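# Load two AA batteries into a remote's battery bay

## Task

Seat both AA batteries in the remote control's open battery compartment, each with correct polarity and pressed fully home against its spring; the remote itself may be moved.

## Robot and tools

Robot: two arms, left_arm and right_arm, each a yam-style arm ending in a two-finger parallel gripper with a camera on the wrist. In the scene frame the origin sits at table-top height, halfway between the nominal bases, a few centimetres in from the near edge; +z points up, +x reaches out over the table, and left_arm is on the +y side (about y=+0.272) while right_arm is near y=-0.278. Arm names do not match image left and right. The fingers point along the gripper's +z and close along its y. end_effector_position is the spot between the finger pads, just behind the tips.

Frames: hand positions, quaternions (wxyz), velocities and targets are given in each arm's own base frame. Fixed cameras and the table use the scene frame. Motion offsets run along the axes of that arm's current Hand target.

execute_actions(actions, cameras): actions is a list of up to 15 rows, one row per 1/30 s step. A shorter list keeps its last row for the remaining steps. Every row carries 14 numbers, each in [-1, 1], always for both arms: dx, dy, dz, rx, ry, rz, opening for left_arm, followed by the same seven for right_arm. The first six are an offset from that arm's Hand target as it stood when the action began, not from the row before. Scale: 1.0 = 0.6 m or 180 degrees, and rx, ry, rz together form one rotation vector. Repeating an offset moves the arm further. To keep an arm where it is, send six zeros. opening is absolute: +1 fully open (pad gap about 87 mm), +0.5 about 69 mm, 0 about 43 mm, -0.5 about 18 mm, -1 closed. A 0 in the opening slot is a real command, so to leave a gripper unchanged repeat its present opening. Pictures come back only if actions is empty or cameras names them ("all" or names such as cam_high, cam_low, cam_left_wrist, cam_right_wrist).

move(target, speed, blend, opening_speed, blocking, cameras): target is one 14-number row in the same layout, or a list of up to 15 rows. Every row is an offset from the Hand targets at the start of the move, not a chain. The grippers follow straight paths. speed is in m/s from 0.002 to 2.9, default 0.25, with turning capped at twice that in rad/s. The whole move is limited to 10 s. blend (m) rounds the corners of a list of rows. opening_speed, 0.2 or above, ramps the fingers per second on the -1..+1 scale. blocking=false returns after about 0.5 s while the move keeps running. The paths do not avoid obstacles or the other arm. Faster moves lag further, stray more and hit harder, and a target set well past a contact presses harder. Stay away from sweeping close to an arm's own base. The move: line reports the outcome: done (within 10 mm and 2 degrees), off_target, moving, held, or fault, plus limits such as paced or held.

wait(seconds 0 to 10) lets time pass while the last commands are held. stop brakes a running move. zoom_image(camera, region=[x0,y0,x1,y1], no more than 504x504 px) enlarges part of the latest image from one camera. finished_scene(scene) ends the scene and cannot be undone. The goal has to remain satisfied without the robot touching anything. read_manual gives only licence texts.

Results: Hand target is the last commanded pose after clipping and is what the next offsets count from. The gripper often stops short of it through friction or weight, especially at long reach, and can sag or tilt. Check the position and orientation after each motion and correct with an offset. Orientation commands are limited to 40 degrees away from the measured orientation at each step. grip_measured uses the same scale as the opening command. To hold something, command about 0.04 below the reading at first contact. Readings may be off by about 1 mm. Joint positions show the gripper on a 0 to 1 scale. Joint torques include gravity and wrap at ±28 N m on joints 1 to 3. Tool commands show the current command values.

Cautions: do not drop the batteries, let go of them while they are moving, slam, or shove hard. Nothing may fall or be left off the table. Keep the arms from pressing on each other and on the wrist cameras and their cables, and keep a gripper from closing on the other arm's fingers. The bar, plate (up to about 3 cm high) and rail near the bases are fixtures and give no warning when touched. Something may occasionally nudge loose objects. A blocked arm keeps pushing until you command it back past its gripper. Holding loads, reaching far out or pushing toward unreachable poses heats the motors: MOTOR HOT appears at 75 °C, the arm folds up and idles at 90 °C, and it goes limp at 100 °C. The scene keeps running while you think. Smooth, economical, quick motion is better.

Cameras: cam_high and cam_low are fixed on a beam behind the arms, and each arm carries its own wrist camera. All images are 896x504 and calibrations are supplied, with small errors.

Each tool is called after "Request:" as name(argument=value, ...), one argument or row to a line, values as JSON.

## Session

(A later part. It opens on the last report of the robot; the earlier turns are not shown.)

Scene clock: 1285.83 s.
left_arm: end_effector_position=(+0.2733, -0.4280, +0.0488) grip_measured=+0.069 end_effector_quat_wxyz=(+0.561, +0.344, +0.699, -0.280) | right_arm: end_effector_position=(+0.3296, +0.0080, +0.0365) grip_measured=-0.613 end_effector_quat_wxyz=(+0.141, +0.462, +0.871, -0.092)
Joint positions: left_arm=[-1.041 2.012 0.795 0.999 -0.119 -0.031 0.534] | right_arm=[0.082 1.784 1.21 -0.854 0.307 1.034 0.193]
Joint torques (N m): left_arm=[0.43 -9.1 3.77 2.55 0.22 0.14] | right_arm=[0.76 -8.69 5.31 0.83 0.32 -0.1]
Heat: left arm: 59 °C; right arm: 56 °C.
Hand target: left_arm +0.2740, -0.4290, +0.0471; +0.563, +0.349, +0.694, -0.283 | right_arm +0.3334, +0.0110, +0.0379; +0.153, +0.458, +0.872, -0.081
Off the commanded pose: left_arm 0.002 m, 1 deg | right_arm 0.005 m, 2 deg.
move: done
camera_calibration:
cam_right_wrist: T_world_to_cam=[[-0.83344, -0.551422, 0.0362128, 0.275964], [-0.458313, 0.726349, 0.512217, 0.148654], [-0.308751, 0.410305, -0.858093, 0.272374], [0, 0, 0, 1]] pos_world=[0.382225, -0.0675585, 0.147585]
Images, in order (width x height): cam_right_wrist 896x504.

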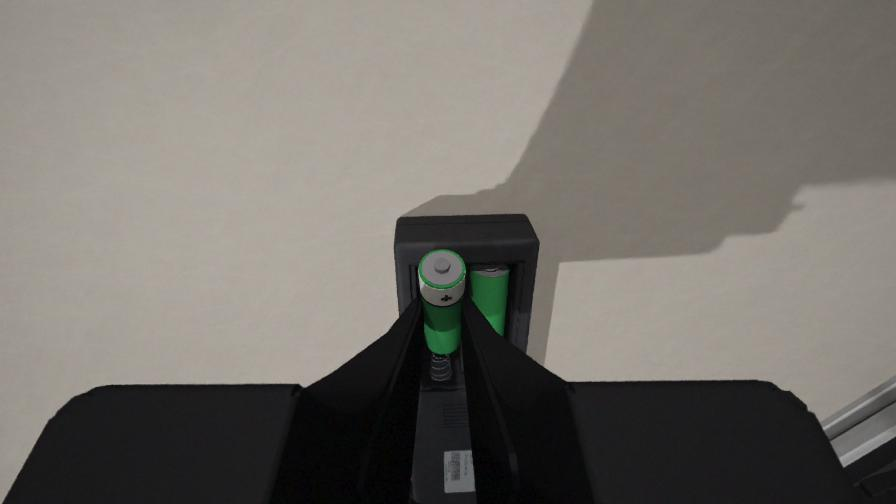

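Request:
move(
  target=[
    [0,0,0,0,0,0,-0.05,-0.0029,0.0,-0.0078,0,0,0,-0.7],
    [0,0,0,0,0,0,-0.05,0.016,0.0,-0.0147,0,0,0,-0.7],
    [0,0,0,0,0,0,-0.05,0.0348,0.0,-0.0215,0,0,0,-0.7],
  ],
  speed=0.05,
  cameras=["cam_right_wrist"],
)

Request:
zoom_image(
  camera="cam_right_wrist",
  region=[330, 180, 560, 400],
)

Scene clock: 1295.37 s.
left_arm: end_effector_position=(+0.2733, -0.4280, +0.0488) grip_measured=+0.069 end_effector_quat_wxyz=(+0.561, +0.344, +0.699, -0.280) | right_arm: end_effector_position=(+0.3254, +0.0186, +0.0393) grip_measured=-0.613 end_effector_quat_wxyz=(+0.160, +0.456, +0.870, -0.100)
Joint positions: left_arm=[-1.041 2.012 0.795 0.999 -0.119 -0.031 0.534] | right_arm=[0.136 1.753 1.181 -0.846 0.349 1.075 0.193]
Joint torques (N m): left_arm=[0.36 -9.14 3.74 2.56 0.21 0.14] | right_arm=[1.89 -9.37 5.48 0.44 -0.02 0.12]
Heat: left arm: 59 °C; right arm: 56 °C.
Hand target: left_arm +0.2740, -0.4290, +0.0471; +0.563, +0.349, +0.694, -0.283 | right_arm +0.3198, +0.0309, +0.0429; +0.153, +0.458, +0.872, -0.081
Off the commanded pose: left_arm 0.002 m, 1 deg | right_arm 0.014 m, 2 deg.
move: off_target (right_arm)
camera_calibration:
cam_right_wrist: T_world_to_cam=[[-0.829325, -0.557757, 0.0335774, 0.277051], [-0.477525, 0.73867, 0.475748, 0.145096], [-0.290154, 0.378516, -0.878941, 0.264383], [0, 0, 0, 1]] pos_world=[0.375764, -0.0527237, 0.154045]
Images, in order (width x height): cam_right_wrist 896x504.

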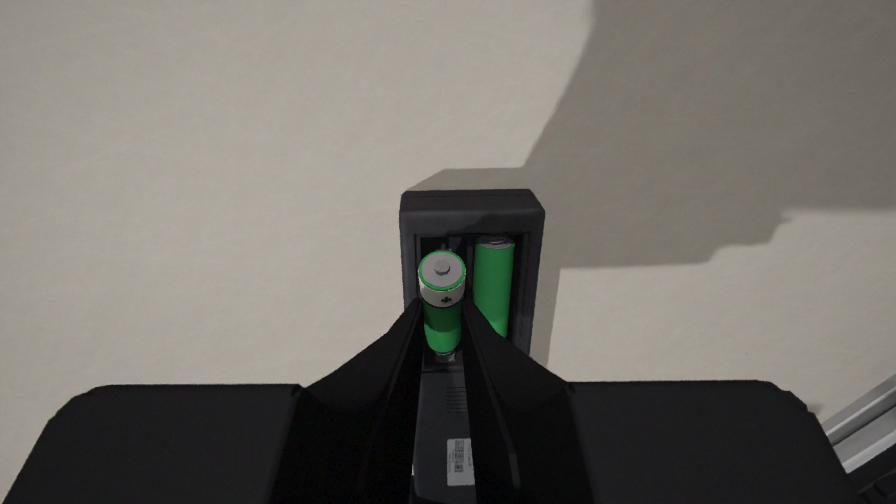

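Scaled by 2.191.

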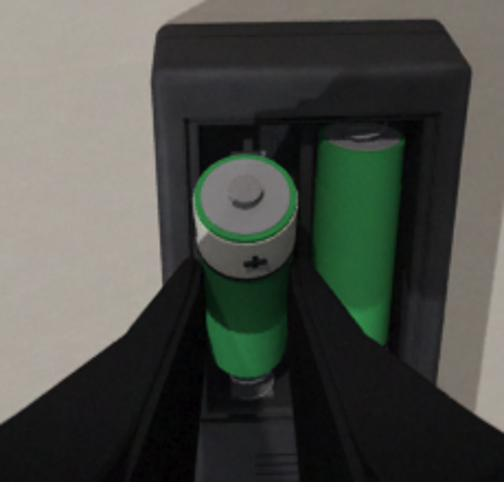

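Request:
move(
  target=[
    [0,0,0,0,0,0,-0.05,0.003,0.0,0.008,0,0.03,0,-0.7],
    [0,0,0,0,0,0,-0.05,0.0074,0.0,0.0205,0,0.06,0,-0.7],
  ],
  speed=0.05,
  cameras=["cam_right_wrist"],
)

Request:
zoom_image(
  camera="cam_right_wrist",
  region=[330, 180, 560, 400],
)

Scene clock: 1303.67 s.
left_arm: end_effector_position=(+0.2733, -0.4280, +0.0488) grip_measured=+0.069 end_effector_quat_wxyz=(+0.561, +0.344, +0.699, -0.280) | right_arm: end_effector_position=(+0.3255, +0.0169, +0.0359) grip_measured=-0.613 end_effector_quat_wxyz=(+0.104, +0.470, +0.875, -0.057)
Joint positions: left_arm=[-1.041 2.012 0.795 0.999 -0.119 -0.031 0.534] | right_arm=[0.055 1.792 1.223 -0.881 0.206 1.028 0.193]
Joint torques (N m): left_arm=[0.36 -9.16 3.78 2.56 0.2 0.15] | right_arm=[0.8 -5.34 7.31 0.31 -0.47 -0.09]
Heat: left arm: 59 °C; right arm: 58 °C.
Hand target: left_arm +0.2740, -0.4290, +0.0471; +0.563, +0.349, +0.694, -0.283 | right_arm +0.3197, +0.0308, +0.0299; +0.070, +0.464, +0.882, -0.037
Off the commanded pose: left_arm 0.002 m, 1 deg | right_arm 0.016 m, 5 deg.
move: off_target (right_arm)
camera_calibration:
cam_right_wrist: T_world_to_cam=[[-0.837055, -0.547056, 0.00820973, 0.27956], [-0.435847, 0.675813, 0.594403, 0.131167], [-0.33072, 0.49397, -0.804126, 0.270635], [0, 0, 0, 1]] pos_world=[0.38068, -0.0693952, 0.137363]
Images, in order (width x height): cam_right_wrist 896x504.

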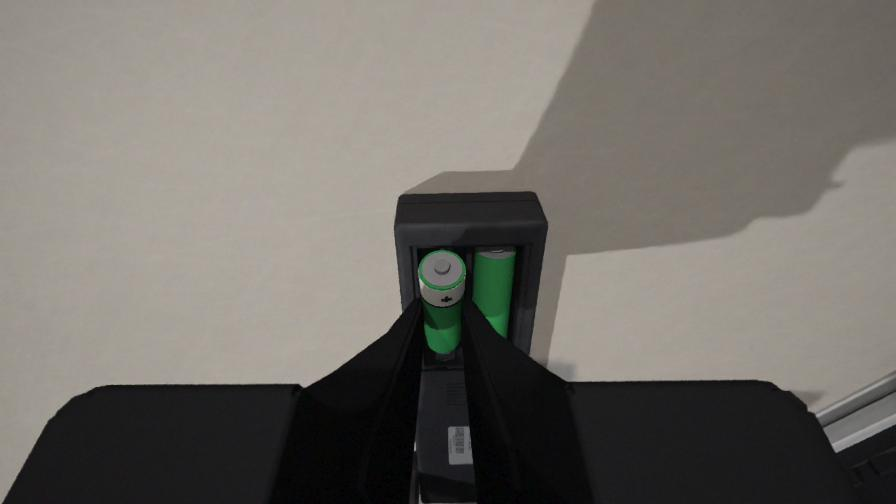

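Scaled by 2.191.

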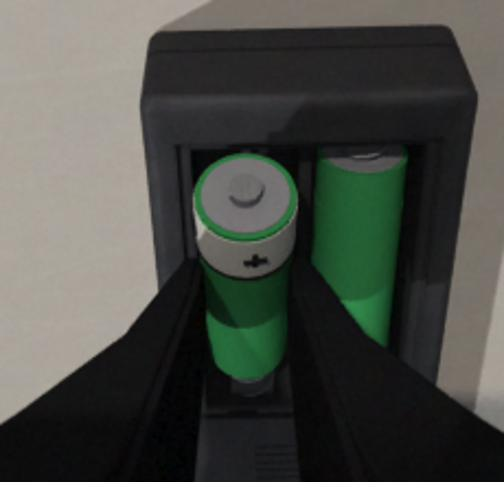

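Request:
move(
  target=[
    [0,0,0,0,0,0,-0.05,-0.0296,0.0,0.0047,0,0,0,-0.7],
    [0,0,0,0,0,0,-0.05,-0.0296,0.0,0.0047,0,0,0,-0.4],
    [0,0,0,0,0,0,-0.05,-0.0375,0.0,-0.0447,0,0,0,-0.4],
  ],
  speed=0.04,
  opening_speed=0.6,
  cameras=["cam_right_wrist"],
)

Request:
zoom_image(
  camera="cam_right_wrist",
  region=[330, 120, 560, 340],
)

Scene clock: 1319.27 s.
left_arm: end_effector_position=(+0.2733, -0.4280, +0.0488) grip_measured=+0.069 end_effector_quat_wxyz=(+0.561, +0.344, +0.699, -0.280) | right_arm: end_effector_position=(+0.3236, +0.0156, +0.0516) grip_measured=-0.400 end_effector_quat_wxyz=(+0.061, +0.463, +0.883, -0.046)
Joint positions: left_arm=[-1.041 2.012 0.795 0.999 -0.119 -0.031 0.534] | right_arm=[0.018 1.827 1.331 -1.011 0.14 0.98 0.3]
Joint torques (N m): left_arm=[0.38 -9.2 3.79 2.55 0.21 0.15] | right_arm=[0.08 -8.34 9.11 0.32 0.21 -0.09]
Heat: left arm: 59 °C; right arm: 56 °C.
Hand target: left_arm +0.2740, -0.4290, +0.0471; +0.563, +0.349, +0.694, -0.283 | right_arm +0.3300, +0.0161, +0.0600; +0.070, +0.464, +0.882, -0.037
Off the commanded pose: left_arm 0.002 m, 1 deg | right_arm 0.011 m, 1 deg.
move: off_target (right_arm)
camera_calibration:
cam_right_wrist: T_world_to_cam=[[-0.826653, -0.561796, 0.0321088, 0.272677], [-0.403757, 0.631917, 0.661559, 0.108769], [-0.391951, 0.533916, -0.749205, 0.299644], [0, 0, 0, 1]] pos_world=[0.386771, -0.0755288, 0.143782]
Images, in order (width x height): cam_right_wrist 896x504.

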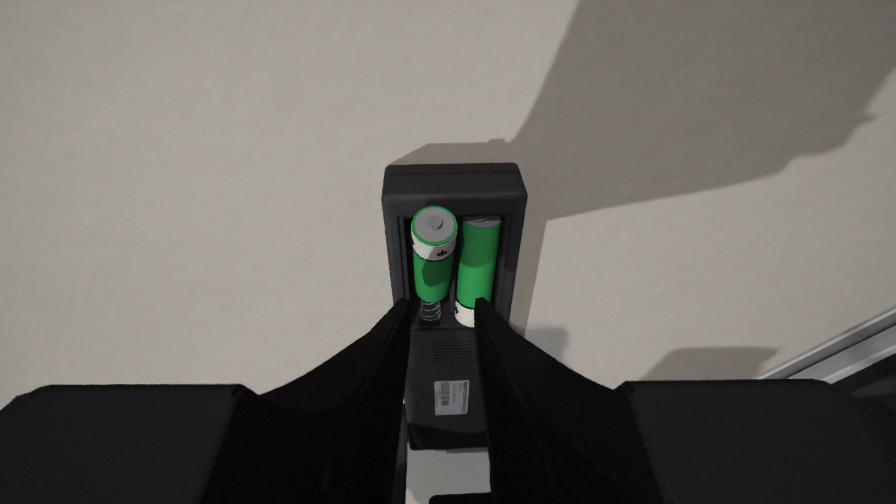

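Scaled by 2.191.

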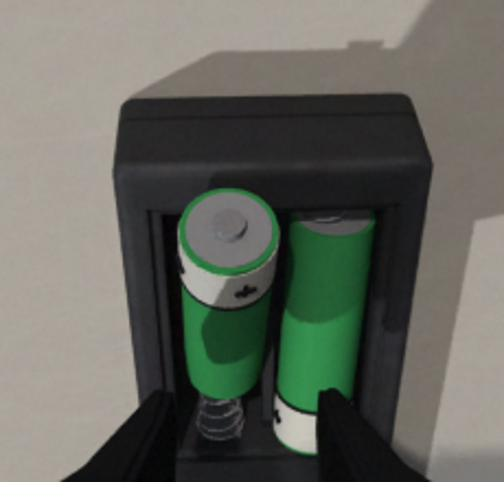

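Request:
move(
  target=[
    [0,0,0,0,0,0,-0.05,-0.0072,-0.0052,0.0182,0,-0.061,0,-0.3],
    [0,0,0,0,0,0,-0.05,-0.0035,-0.0052,0.0412,0,-0.061,0,-0.3],
    [0,0,0,0,0,0,-0.05,-0.0035,-0.0052,0.0412,0,-0.061,0,-0.7],
  ],
  speed=0.06,
  opening_speed=0.8,
  cameras=["cam_right_wrist"],
)

Request:
zoom_image(
  camera="cam_right_wrist",
  region=[330, 180, 560, 400],
)

Scene clock: 1362.17 s.
left_arm: end_effector_position=(+0.2733, -0.4280, +0.0488) grip_measured=+0.069 end_effector_quat_wxyz=(+0.561, +0.344, +0.699, -0.280) | right_arm: end_effector_position=(+0.3338, +0.0095, +0.0374) grip_measured=-0.614 end_effector_quat_wxyz=(+0.152, +0.454, +0.874, -0.078)
Joint positions: left_arm=[-1.041 2.012 0.795 0.999 -0.119 -0.031 0.534] | right_arm=[0.08 1.768 1.193 -0.815 0.294 1.012 0.193]
Joint torques (N m): left_arm=[0.32 -9.18 3.74 2.56 0.22 0.14] | right_arm=[0.68 -8.16 5.05 0.65 0.51 0.06]
Heat: left arm: 59 °C; right arm: 59 °C.
Hand target: left_arm +0.2740, -0.4290, +0.0471; +0.563, +0.349, +0.694, -0.283 | right_arm +0.3308, +0.0093, +0.0359; +0.155, +0.458, +0.872, -0.082
Off the commanded pose: left_arm 0.002 m, 1 deg | right_arm 0.003 m, 1 deg.
move: done
camera_calibration:
cam_right_wrist: T_world_to_cam=[[-0.822278, -0.56906, 0.00539527, 0.277847], [-0.488293, 0.710378, 0.506885, 0.159277], [-0.29228, 0.414166, -0.861997, 0.268318], [0, 0, 0, 1]] pos_world=[0.384666, -0.0661635, 0.149056]
Images, in order (width x height): cam_right_wrist 896x504.

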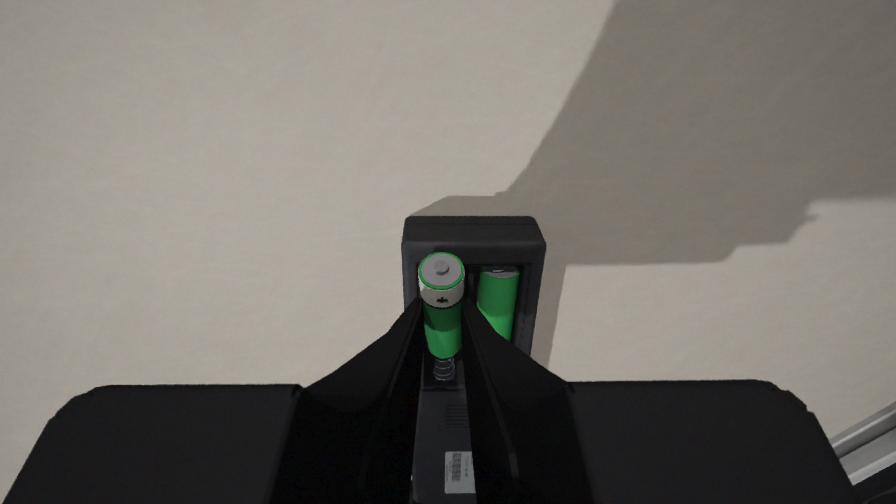

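Scaled by 2.191.

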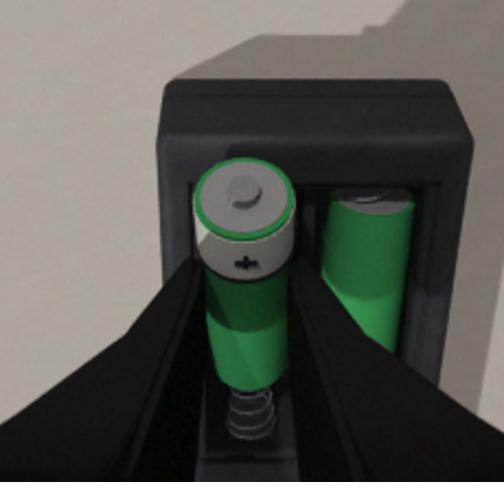

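Request:
move(
  target=[
    [0,0,0,0,0,0,-0.05,-0.0023,0.0,-0.0063,0,0,0,-0.7],
    [0,0,0,0,0,0,-0.05,0.0165,0.0,-0.0132,0,0,0,-0.7],
    [0,0,0,0,0,0,-0.05,0.0353,0.0,-0.02,0,0,0,-0.7],
    [0,0,0,0,0,0,-0.05,0.0443,0.0,-0.0145,0,0.1,0,-0.7],
    [0,0,0,0,0,0,-0.05,0.0455,0.0,-0.0113,0,0.17,0,-0.7],
  ],
  speed=[0.05,0.05,0.05,0.08,0.08],
  blend=[0.003,0.003,0,0.003,0],
  cameras=["cam_right_wrist"],
)

Request:
zoom_image(
  camera="cam_right_wrist",
  region=[330, 180, 560, 400],
)

Scene clock: 1376.63 s.
left_arm: end_effector_position=(+0.2733, -0.4280, +0.0488) grip_measured=+0.069 end_effector_quat_wxyz=(+0.561, +0.344, +0.699, -0.280) | right_arm: end_effector_position=(+0.3281, +0.0162, +0.0357) grip_measured=-0.615 end_effector_quat_wxyz=(-0.033, +0.471, +0.881, +0.026)
Joint positions: left_arm=[-1.041 2.012 0.795 0.999 -0.119 -0.031 0.534] | right_arm=[-0.088 1.963 1.416 -1.064 -0.073 0.892 0.192]
Joint torques (N m): left_arm=[0.39 -9.16 3.77 2.55 0.21 0.15] | right_arm=[1.17 -6.41 6.5 -0.19 -0.64 -0.16]
Heat: left arm: 59 °C; right arm: 57 °C.
Hand target: left_arm +0.2740, -0.4290, +0.0471; +0.563, +0.349, +0.694, -0.283 | right_arm +0.3149, +0.0323, +0.0329; -0.081, +0.463, +0.881, +0.042
Off the commanded pose: left_arm 0.002 m, 1 deg | right_arm 0.021 m, 6 deg.
move: off_target (right_arm); blend cut to 0.002 m at target 1
camera_calibration:
cam_right_wrist: T_world_to_cam=[[-0.833616, -0.552314, -0.00581487, 0.280909], [-0.322162, 0.477638, 0.817358, 0.0908032], [-0.448661, 0.683236, -0.576101, 0.299183], [0, 0, 0, 1]] pos_world=[0.397656, -0.0926336, 0.0997745]
Images, in order (width x height): cam_right_wrist 896x504.

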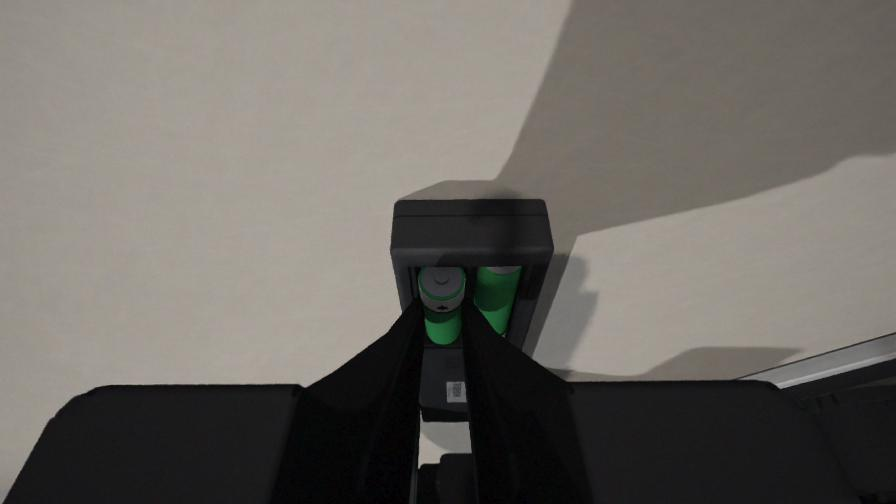

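Scaled by 2.191.

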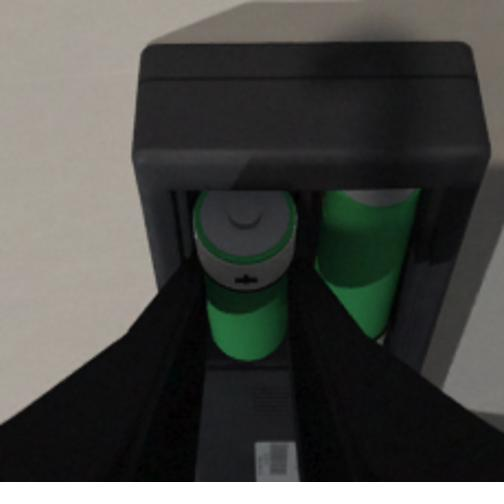

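Request:
move(
  target=[
    [0,0,0,0,0,0,-0.05,-0.0295,0.0,-0.0054,0,0,0,-0.7],
    [0,0,0,0,0,0,-0.05,-0.0295,0.0,-0.0054,0,0,0,-0.4],
    [0,0,0,0,0,0,-0.05,-0.019,0.0,-0.0628,0,0,0,-0.4],
  ],
  speed=[0.04,0.05,0.06],
  opening_speed=0.6,
  cameras=["cam_right_wrist"],
)

Request:
zoom_image(
  camera="cam_right_wrist",
  region=[330, 120, 560, 340],
)

Scene clock: 1387.50 s.
left_arm: end_effector_position=(+0.2733, -0.4280, +0.0488) grip_measured=+0.069 end_effector_quat_wxyz=(+0.561, +0.344, +0.699, -0.280) | right_arm: end_effector_position=(+0.3200, +0.0183, +0.0581) grip_measured=-0.400 end_effector_quat_wxyz=(-0.094, +0.467, +0.878, +0.035)
Joint positions: left_arm=[-1.041 2.012 0.795 0.999 -0.119 -0.031 0.534] | right_arm=[-0.114 2.015 1.548 -1.254 -0.134 0.854 0.3]
Joint torques (N m): left_arm=[0.34 -9.18 3.73 2.55 0.22 0.15] | right_arm=[0.08 -10.18 8.61 0.01 0.07 -0.12]
Heat: left arm: 59 °C; right arm: 56 °C.
Hand target: left_arm +0.2740, -0.4290, +0.0471; +0.563, +0.349, +0.694, -0.283 | right_arm +0.3252, +0.0175, +0.0679; -0.081, +0.463, +0.881, +0.042
Off the commanded pose: left_arm 0.002 m, 1 deg | right_arm 0.011 m, 2 deg.
move: off_target (right_arm)
camera_calibration:
cam_right_wrist: T_world_to_cam=[[-0.828569, -0.558798, 0.0349126, 0.271531], [-0.2411, 0.412385, 0.878527, 0.0406247], [-0.505316, 0.719503, -0.476416, 0.318755], [0, 0, 0, 1]] pos_world=[0.395849, -0.0943672, 0.10669]
Images, in order (width x height): cam_right_wrist 896x504.

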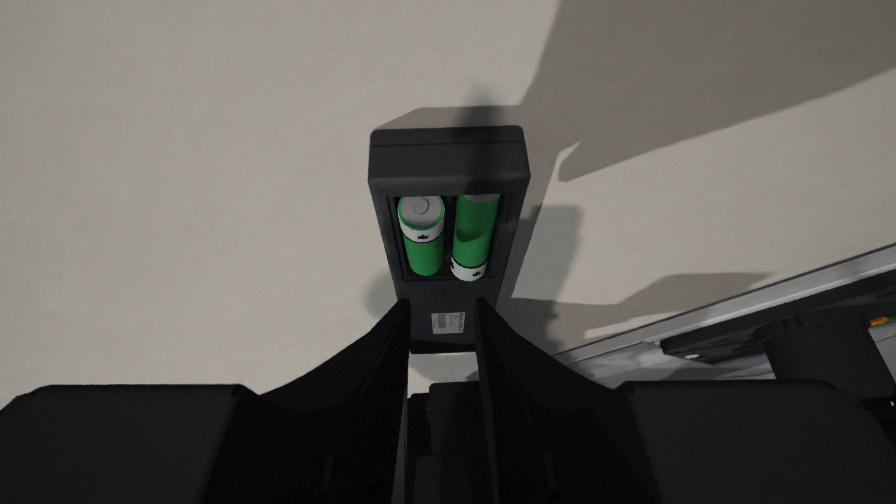

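Scaled by 2.191.

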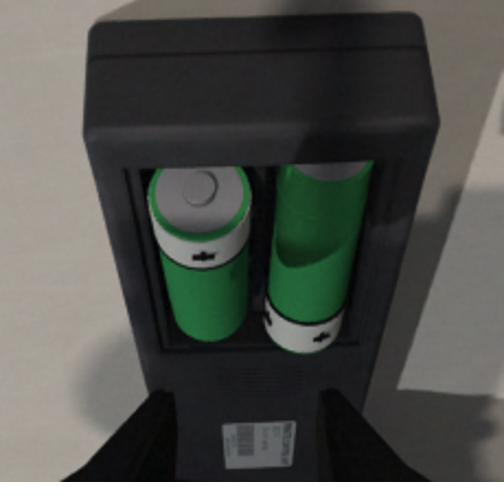

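Request:
move(
  target=[
    [0,0,0,0,0,0,-0.05,0.0072,-0.003,-0.0108,0,-0.058,0,-0.4],
    [0,0,0,0,0,0,-0.05,-0.0048,0.0052,0.0158,0,-0.058,0,-0.72],
  ],
  speed=[0.12,0.08],
  cameras=["cam_right_wrist"],
)

Request:
zoom_image(
  camera="cam_right_wrist",
  region=[330, 120, 560, 340],
)

Scene clock: 1400.67 s.
left_arm: end_effector_position=(+0.2733, -0.4280, +0.0488) grip_measured=+0.069 end_effector_quat_wxyz=(+0.561, +0.344, +0.699, -0.280) | right_arm: end_effector_position=(+0.3275, +0.0188, +0.0620) grip_measured=-0.720 end_effector_quat_wxyz=(-0.003, +0.461, +0.887, +0.006)
Joint positions: left_arm=[-1.041 2.012 0.795 0.999 -0.119 -0.031 0.534] | right_arm=[-0.05 1.9 1.45 -1.122 -0.012 0.909 0.14]
Joint torques (N m): left_arm=[0.35 -9.11 3.82 2.54 0.21 0.13] | right_arm=[0.66 -7.86 5.96 0.43 0.34 0.06]
Heat: left arm: 59 °C; right arm: 58 °C.
Hand target: left_arm +0.2740, -0.4290, +0.0471; +0.563, +0.349, +0.694, -0.283 | right_arm +0.3284, +0.0183, +0.0580; +0.000, +0.465, +0.885, +0.000
Off the commanded pose: left_arm 0.002 m, 1 deg | right_arm 0.004 m, 1 deg.
move: done
camera_calibration:
cam_right_wrist: T_world_to_cam=[[-0.820626, -0.571464, 0.00135372, 0.277528], [-0.360881, 0.520062, 0.774145, 0.0825411], [-0.4431, 0.634795, -0.633007, 0.314923], [0, 0, 0, 1]] pos_world=[0.397077, -0.0842408, 0.135074]
Images, in order (width x height): cam_right_wrist 896x504.

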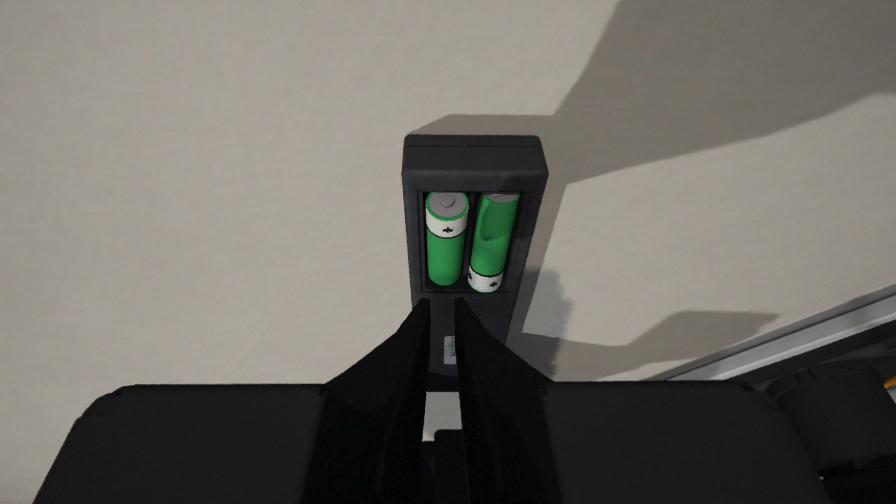

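Scaled by 2.191.

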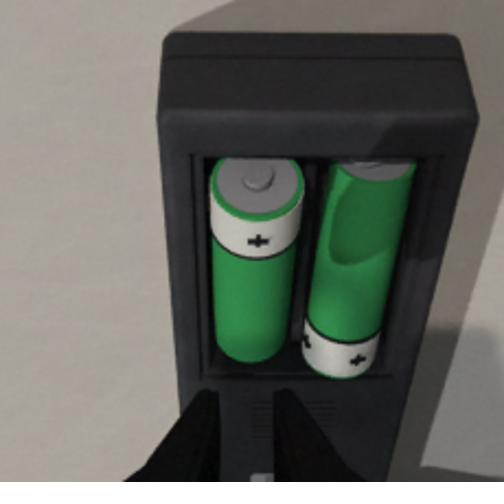

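Request:
move(
  target=[
    [0,0,0,0,0,0,-0.05,-0.01,-0.0025,0.02,0,0,0,-0.72],
    [0,0,0,0,0,0,-0.05,-0.01,-0.0025,0.045,0,0,0,-0.72],
    [0,0,0,0,0,0,-0.05,-0.01,-0.0025,0.0667,0,0,0,-0.72],
  ],
  speed=[0.08,0.06,0.04],
  cameras=["cam_right_wrist","cam_left_wrist"],
)

Request:
zoom_image(
  camera="cam_right_wrist",
  region=[330, 150, 560, 370],
)

Request:
zoom_image(
  camera="cam_left_wrist",
  region=[370, 0, 530, 120],
)

Scene clock: 1408.47 s.
left_arm: end_effector_position=(+0.2733, -0.4280, +0.0488) grip_measured=+0.069 end_effector_quat_wxyz=(+0.561, +0.344, +0.699, -0.280) | right_arm: end_effector_position=(+0.3269, +0.0178, +0.0371) grip_measured=-0.719 end_effector_quat_wxyz=(-0.008, +0.464, +0.886, +0.008)
Joint positions: left_arm=[-1.041 2.012 0.795 0.999 -0.119 -0.031 0.534] | right_arm=[-0.057 1.927 1.384 -1.035 -0.02 0.909 0.14]
Joint torques (N m): left_arm=[0.35 -9.16 3.81 2.55 0.19 0.15] | right_arm=[-0.17 -6.06 3.23 0.92 0.41 -0.09]
Heat: left arm: 59 °C; right arm: 58 °C.
Hand target: left_arm +0.2740, -0.4290, +0.0471; +0.563, +0.349, +0.694, -0.283 | right_arm +0.3305, +0.0125, +0.0180; +0.000, +0.465, +0.885, +0.000
Off the commanded pose: left_arm 0.002 m, 1 deg | right_arm 0.020 m, 1 deg.
move: off_target (right_arm)
camera_calibration:
cam_left_wrist: T_world_to_cam=[[-0.785627, -0.618461, -0.0172178, -0.0459662], [-0.541337, 0.700599, -0.464881, 0.492415], [0.299574, -0.355902, -0.885206, -0.0468374], [0, 0, 0, 1]] pos_world=[0.244481, -0.390083, 0.186662]
cam_right_wrist: T_world_to_cam=[[-0.824775, -0.565457, 0.00211352, 0.277797], [-0.352064, 0.516438, 0.780604, 0.0990938], [-0.44249, 0.643079, -0.625022, 0.298917], [0, 0, 0, 1]] pos_world=[0.396275, -0.0863206, 0.108889]
Images, in order (width x height): cam_left_wrist 896x504, cam_right_wrist 896x504.

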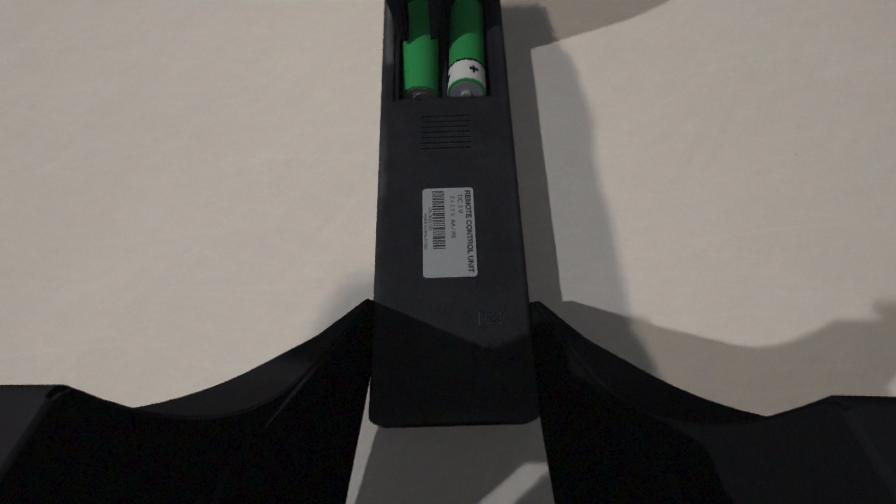

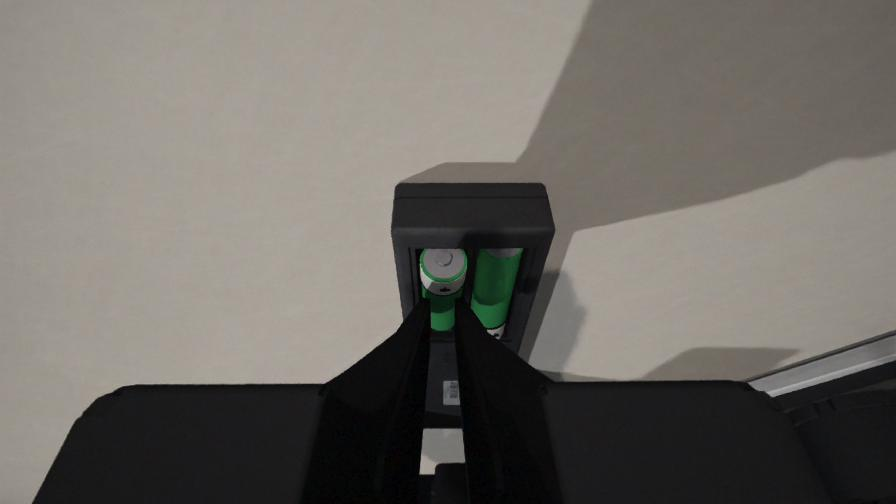

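Scaled by 2.191.

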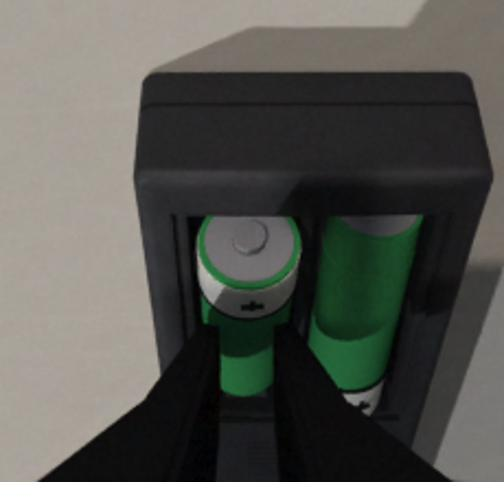

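Scaled by 3.150.

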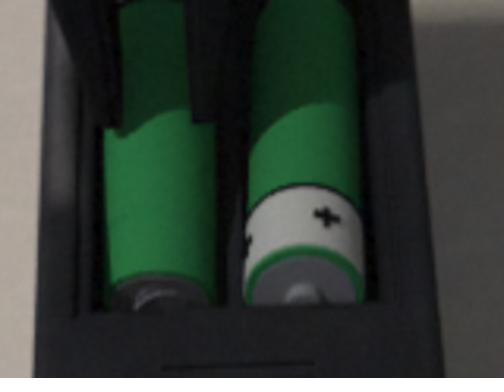

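Request:
move(
  target=[
    [0,0,0,0,0,0,-0.05,0,0,-0.055,0,0,0,-0.72],
    [0,0,0,0,0,0,-0.05,-0.0183,0,-0.045,0,0,0,-0.72],
    [0,0,0,0,0,0,-0.05,-0.0183,0,-0.01,0,0,0,-0.72],
    [0,0,0,0,0,0,-0.05,-0.0183,0,0.0167,0,0,0,-0.72],
  ],
  speed=[0.08,0.06,0.06,0.04],
  cameras=["cam_right_wrist"],
)

Request:
zoom_image(
  camera="cam_right_wrist",
  region=[330, 150, 560, 370],
)

Scene clock: 1418.83 s.
left_arm: end_effector_position=(+0.2733, -0.4280, +0.0488) grip_measured=+0.069 end_effector_quat_wxyz=(+0.561, +0.344, +0.699, -0.280) | right_arm: end_effector_position=(+0.3340, +0.0091, +0.0321) grip_measured=-0.719 end_effector_quat_wxyz=(-0.003, +0.467, +0.884, +0.013)
Joint positions: left_arm=[-1.041 2.012 0.795 0.999 -0.119 -0.031 0.534] | right_arm=[-0.083 1.949 1.395 -1.013 -0.026 0.888 0.14]
Joint torques (N m): left_arm=[0.35 -9.16 3.78 2.56 0.2 0.14] | right_arm=[0.09 -5.04 3.22 0.98 0.48 -0.12]
Heat: left arm: 59 °C; right arm: 58 °C.
Hand target: left_arm +0.2740, -0.4290, +0.0471; +0.563, +0.349, +0.694, -0.283 | right_arm +0.3367, +0.0035, +0.0079; +0.000, +0.465, +0.885, +0.000
Off the commanded pose: left_arm 0.002 m, 1 deg | right_arm 0.025 m, 2 deg.
move: off_target (right_arm)
camera_calibration:
cam_right_wrist: T_world_to_cam=[[-0.827696, -0.561077, -0.0105601, 0.280048], [-0.358685, 0.51447, 0.778888, 0.112172], [-0.431583, 0.64847, -0.627074, 0.300903], [0, 0, 0, 1]] pos_world=[0.401894, -0.0957072, 0.104276]
Images, in order (width x height): cam_right_wrist 896x504.

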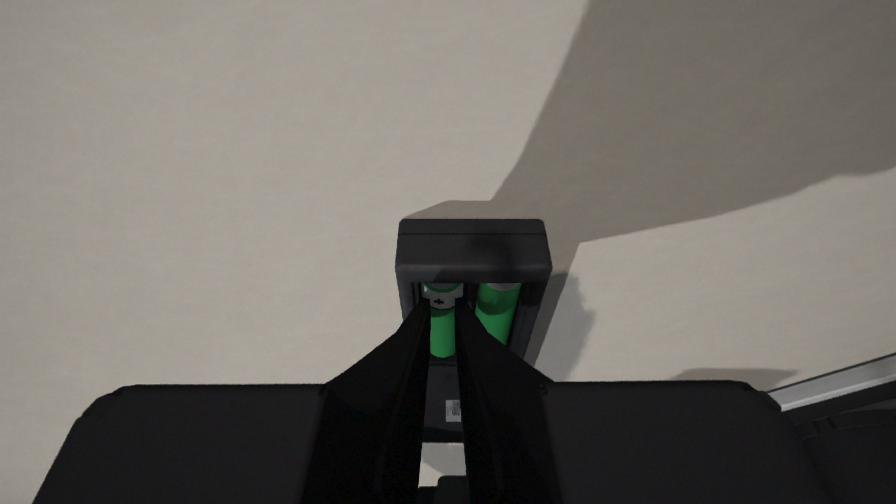

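Scaled by 2.191.

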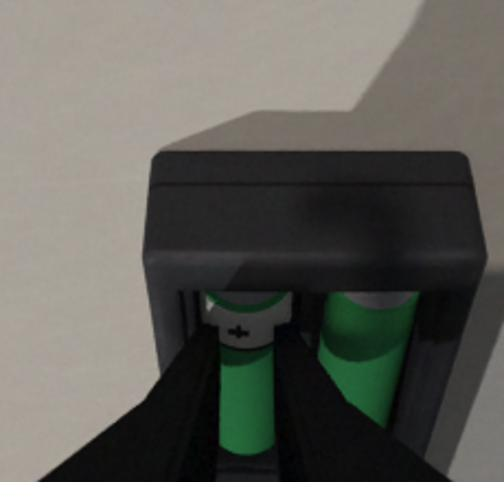

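Request:
move(
  target=[
    [0,0,0,0,0,0,-0.05,0.008,0,-0.05,0,0,0,-0.72],
    [0,0,0,0,0,0,-0.05,0.008,0,-0.15,0,0,0,-0.72],
  ],
  speed=[0.06,0.12],
  cameras=["cam_right_wrist","cam_left_wrist"],
)

Request:
zoom_image(
  camera="cam_right_wrist",
  region=[380, 90, 560, 270],
)

Request:
zoom_image(
  camera="cam_left_wrist",
  region=[370, 0, 530, 120],
)

Scene clock: 1424.87 s.
left_arm: end_effector_position=(+0.2733, -0.4280, +0.0488) grip_measured=+0.069 end_effector_quat_wxyz=(+0.561, +0.344, +0.699, -0.280) | right_arm: end_effector_position=(+0.3294, +0.0078, +0.0848) grip_measured=-0.720 end_effector_quat_wxyz=(-0.021, +0.465, +0.885, -0.002)
Joint positions: left_arm=[-1.041 2.012 0.795 0.999 -0.119 -0.031 0.534] | right_arm=[-0.081 1.932 1.582 -1.26 -0.012 0.887 0.14]
Joint torques (N m): left_arm=[0.38 -9.14 3.79 2.55 0.22 0.14] | right_arm=[0.79 -10.8 8.85 0.17 0.32 0]
Heat: left arm: 59 °C; right arm: 58 °C.
Hand target: left_arm +0.2740, -0.4290, +0.0471; +0.563, +0.349, +0.694, -0.283 | right_arm +0.3341, +0.0075, +0.0980; +0.000, +0.465, +0.885, +0.000
Off the commanded pose: left_arm 0.002 m, 1 deg | right_arm 0.014 m, 2 deg.
move: off_target (right_arm)
camera_calibration:
cam_left_wrist: T_world_to_cam=[[-0.785627, -0.618461, -0.0172178, -0.0459662], [-0.541337, 0.700599, -0.464881, 0.492415], [0.299574, -0.355902, -0.885206, -0.0468374], [0, 0, 0, 1]] pos_world=[0.244481, -0.390083, 0.186662]
cam_right_wrist: T_world_to_cam=[[-0.825595, -0.563345, 0.0321922, 0.271794], [-0.324999, 0.521382, 0.78901, 0.0582244], [-0.461269, 0.64094, -0.613537, 0.341499], [0, 0, 0, 1]] pos_world=[0.400838, -0.0961233, 0.154833]
Images, in order (width x height): cam_left_wrist 896x504, cam_right_wrist 896x504.

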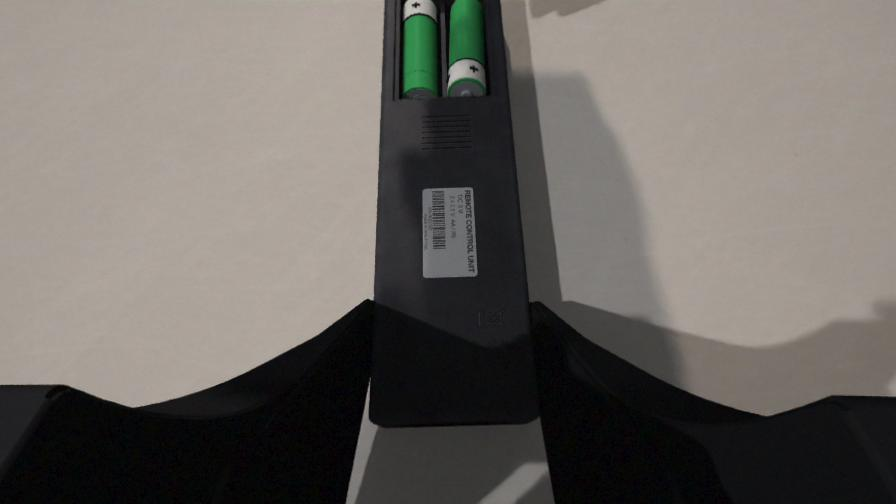

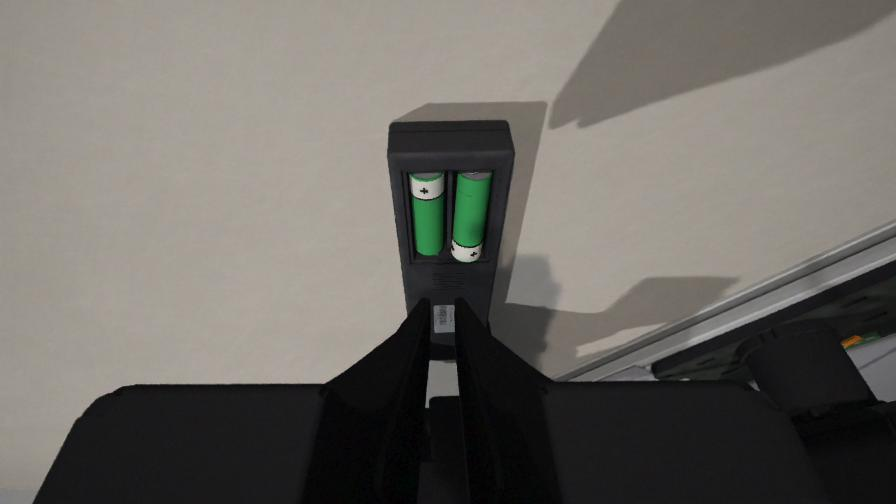

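Scaled by 2.800.

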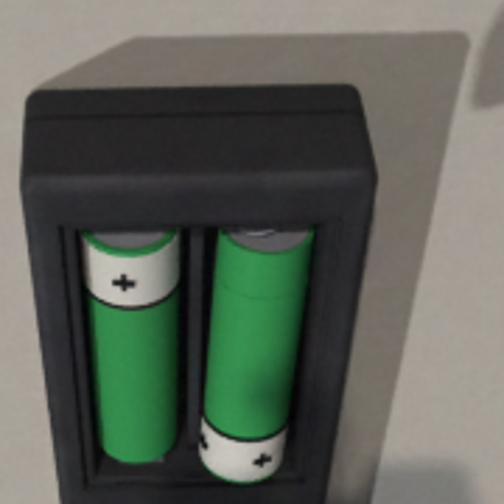

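Scaled by 3.150.

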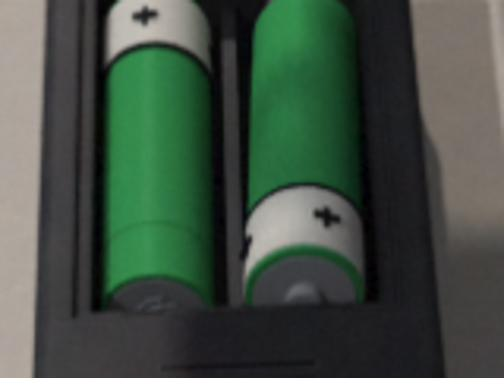

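Request:
move(
  target=[
    [0,0,0,0,0,0,-0.05,0.0635,-0.0557,0.0217,0,0,0,-0.72],
    [0,0,0,0,0,0,-0.05,0.0595,-0.0285,0.0633,0,0,0,-0.72],
  ],
  speed=[0.2,0.08],
  cameras=["cam_right_wrist"],
)

Request:
zoom_image(
  camera="cam_right_wrist",
  region=[330, 120, 560, 340],
)

Scene clock: 1434.77 s.
left_arm: end_effector_position=(+0.2733, -0.4280, +0.0488) grip_measured=+0.069 end_effector_quat_wxyz=(+0.561, +0.344, +0.699, -0.280) | right_arm: end_effector_position=(+0.2981, +0.0274, +0.0637) grip_measured=-0.720 end_effector_quat_wxyz=(-0.004, +0.461, +0.887, +0.005)
Joint positions: left_arm=[-1.041 2.012 0.795 0.999 -0.119 -0.031 0.534] | right_arm=[-0.027 1.79 1.316 -1.099 -0.012 0.932 0.14]
Joint torques (N m): left_arm=[0.36 -9.16 3.74 2.54 0.21 0.15] | right_arm=[0.72 -6.83 6.11 0.41 0.32 0.06]
Heat: left arm: 59 °C; right arm: 59 °C.
Hand target: left_arm +0.2740, -0.4290, +0.0471; +0.563, +0.349, +0.694, -0.283 | right_arm +0.2997, +0.0272, +0.0600; +0.000, +0.465, +0.885, +0.000
Off the commanded pose: left_arm 0.002 m, 1 deg | right_arm 0.004 m, 1 deg.
move: done
camera_calibration:
cam_right_wrist: T_world_to_cam=[[-0.820839, -0.571151, 0.00325642, 0.258375], [-0.359267, 0.520742, 0.774438, 0.0655783], [-0.444017, 0.634519, -0.632641, 0.297805], [0, 0, 0, 1]] pos_world=[0.367875, -0.0755412, 0.136776]
Images, in order (width x height): cam_right_wrist 896x504.

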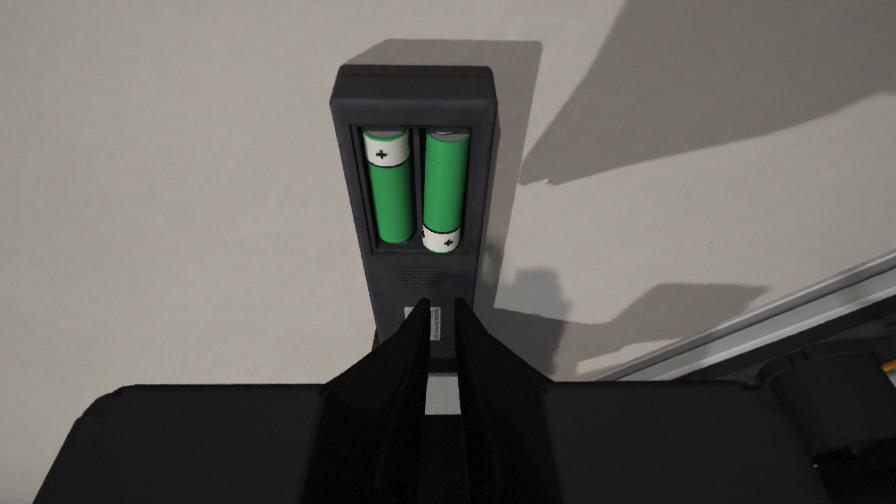

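Scaled by 2.191.

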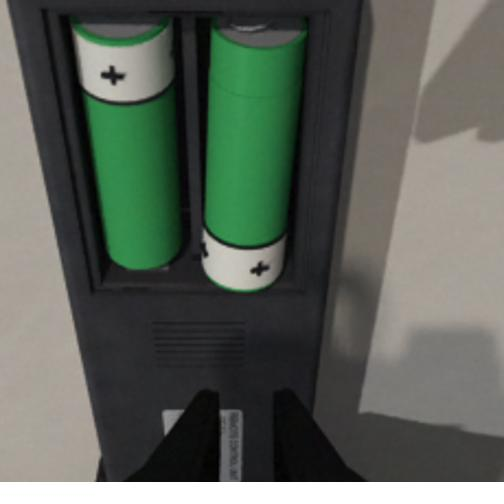

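Request:
move(
  target=[
    [0,0,0,0,0,0,-0.05,-0.0058,0,0.025,0,0,0,-0.72],
    [0,0,0,0,0,0,-0.05,-0.0058,0,0.05,0,0,0,-0.72],
    [0,0,0,0,0,0,-0.05,-0.0058,0,0.075,0,0,0,-0.72],
  ],
  speed=[0.08,0.06,0.04],
  cameras=["cam_right_wrist","cam_left_wrist"],
)

Request:
zoom_image(
  camera="cam_right_wrist",
  region=[330, 150, 560, 370],
)

Request:
zoom_image(
  camera="cam_left_wrist",
  region=[370, 0, 530, 120],
)

Scene clock: 1443.87 s.
left_arm: end_effector_position=(+0.2733, -0.4280, +0.0488) grip_measured=+0.069 end_effector_quat_wxyz=(+0.561, +0.344, +0.699, -0.280) | right_arm: end_effector_position=(+0.2985, +0.0287, +0.0349) grip_measured=-0.719 end_effector_quat_wxyz=(-0.007, +0.462, +0.887, +0.008)
Joint positions: left_arm=[-1.041 2.012 0.795 0.999 -0.119 -0.031 0.534] | right_arm=[-0.028 1.826 1.24 -0.991 -0.02 0.932 0.14]
Joint torques (N m): left_arm=[0.35 -9.18 3.73 2.56 0.2 0.14] | right_arm=[-0.03 -4.94 2.74 0.97 0.43 -0.02]
Heat: left arm: 59 °C; right arm: 58 °C.
Hand target: left_arm +0.2740, -0.4290, +0.0471; +0.563, +0.349, +0.694, -0.283 | right_arm +0.3017, +0.0243, +0.0150; +0.000, +0.465, +0.885, +0.000
Off the commanded pose: left_arm 0.002 m, 1 deg | right_arm 0.021 m, 1 deg.
move: off_target (right_arm)
camera_calibration:
cam_left_wrist: T_world_to_cam=[[-0.785627, -0.618461, -0.0172178, -0.0459662], [-0.541337, 0.700599, -0.464881, 0.492415], [0.299574, -0.355902, -0.885206, -0.0468374], [0, 0, 0, 1]] pos_world=[0.244481, -0.390083, 0.186662]
cam_right_wrist: T_world_to_cam=[[-0.821521, -0.570177, 0.000781402, 0.259681], [-0.356216, 0.514312, 0.780124, 0.0864654], [-0.445211, 0.64061, -0.625625, 0.278832], [0, 0, 0, 1]] pos_world=[0.368272, -0.0750287, 0.106787]
Images, in order (width x height): cam_left_wrist 896x504, cam_right_wrist 896x504.

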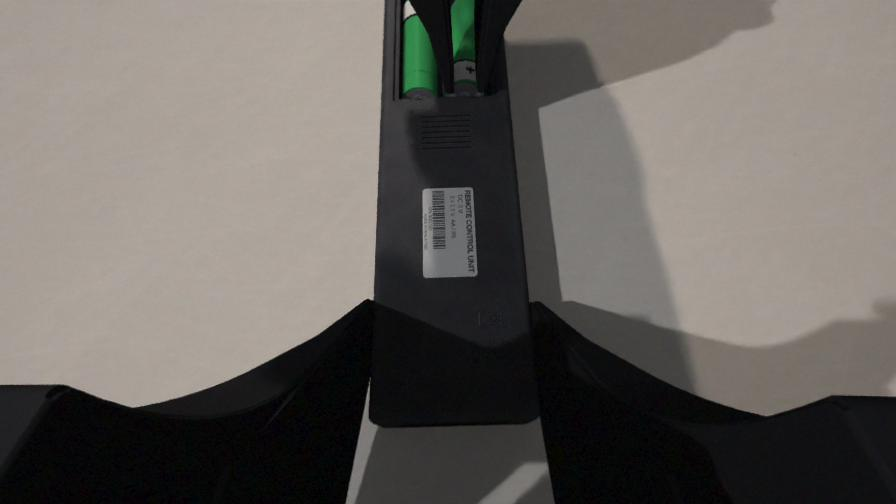

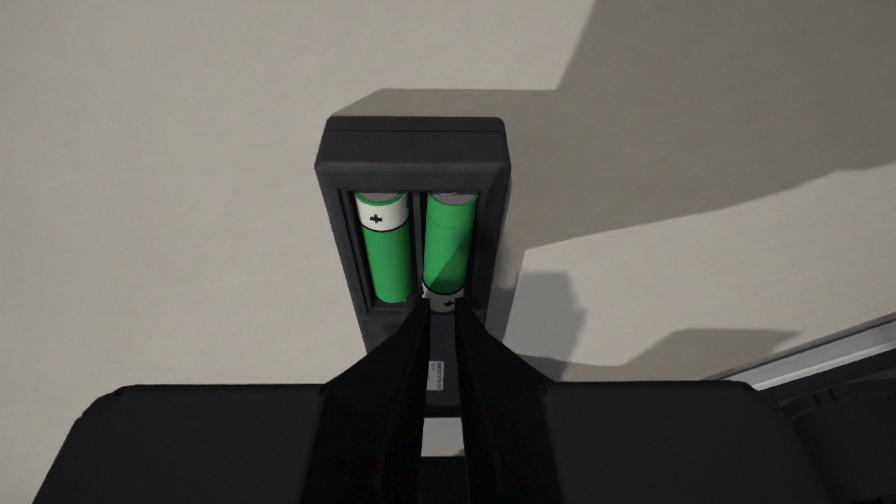

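Scaled by 2.191.

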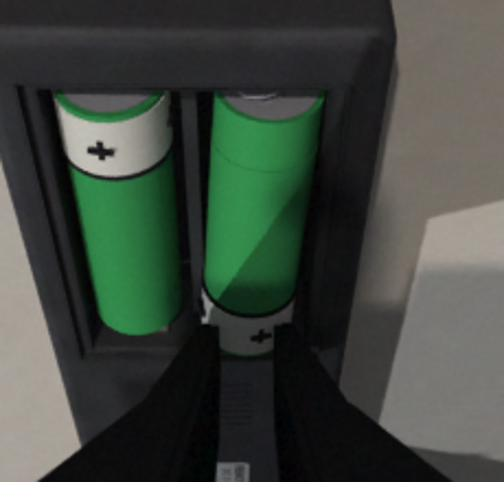

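Scaled by 3.150.

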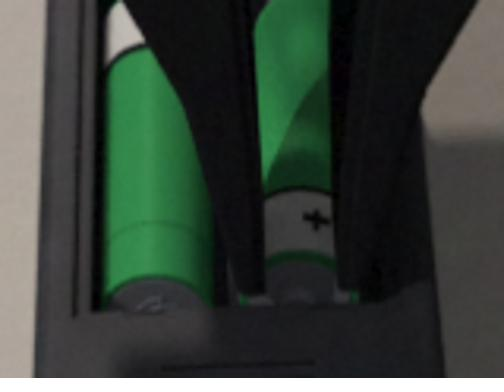

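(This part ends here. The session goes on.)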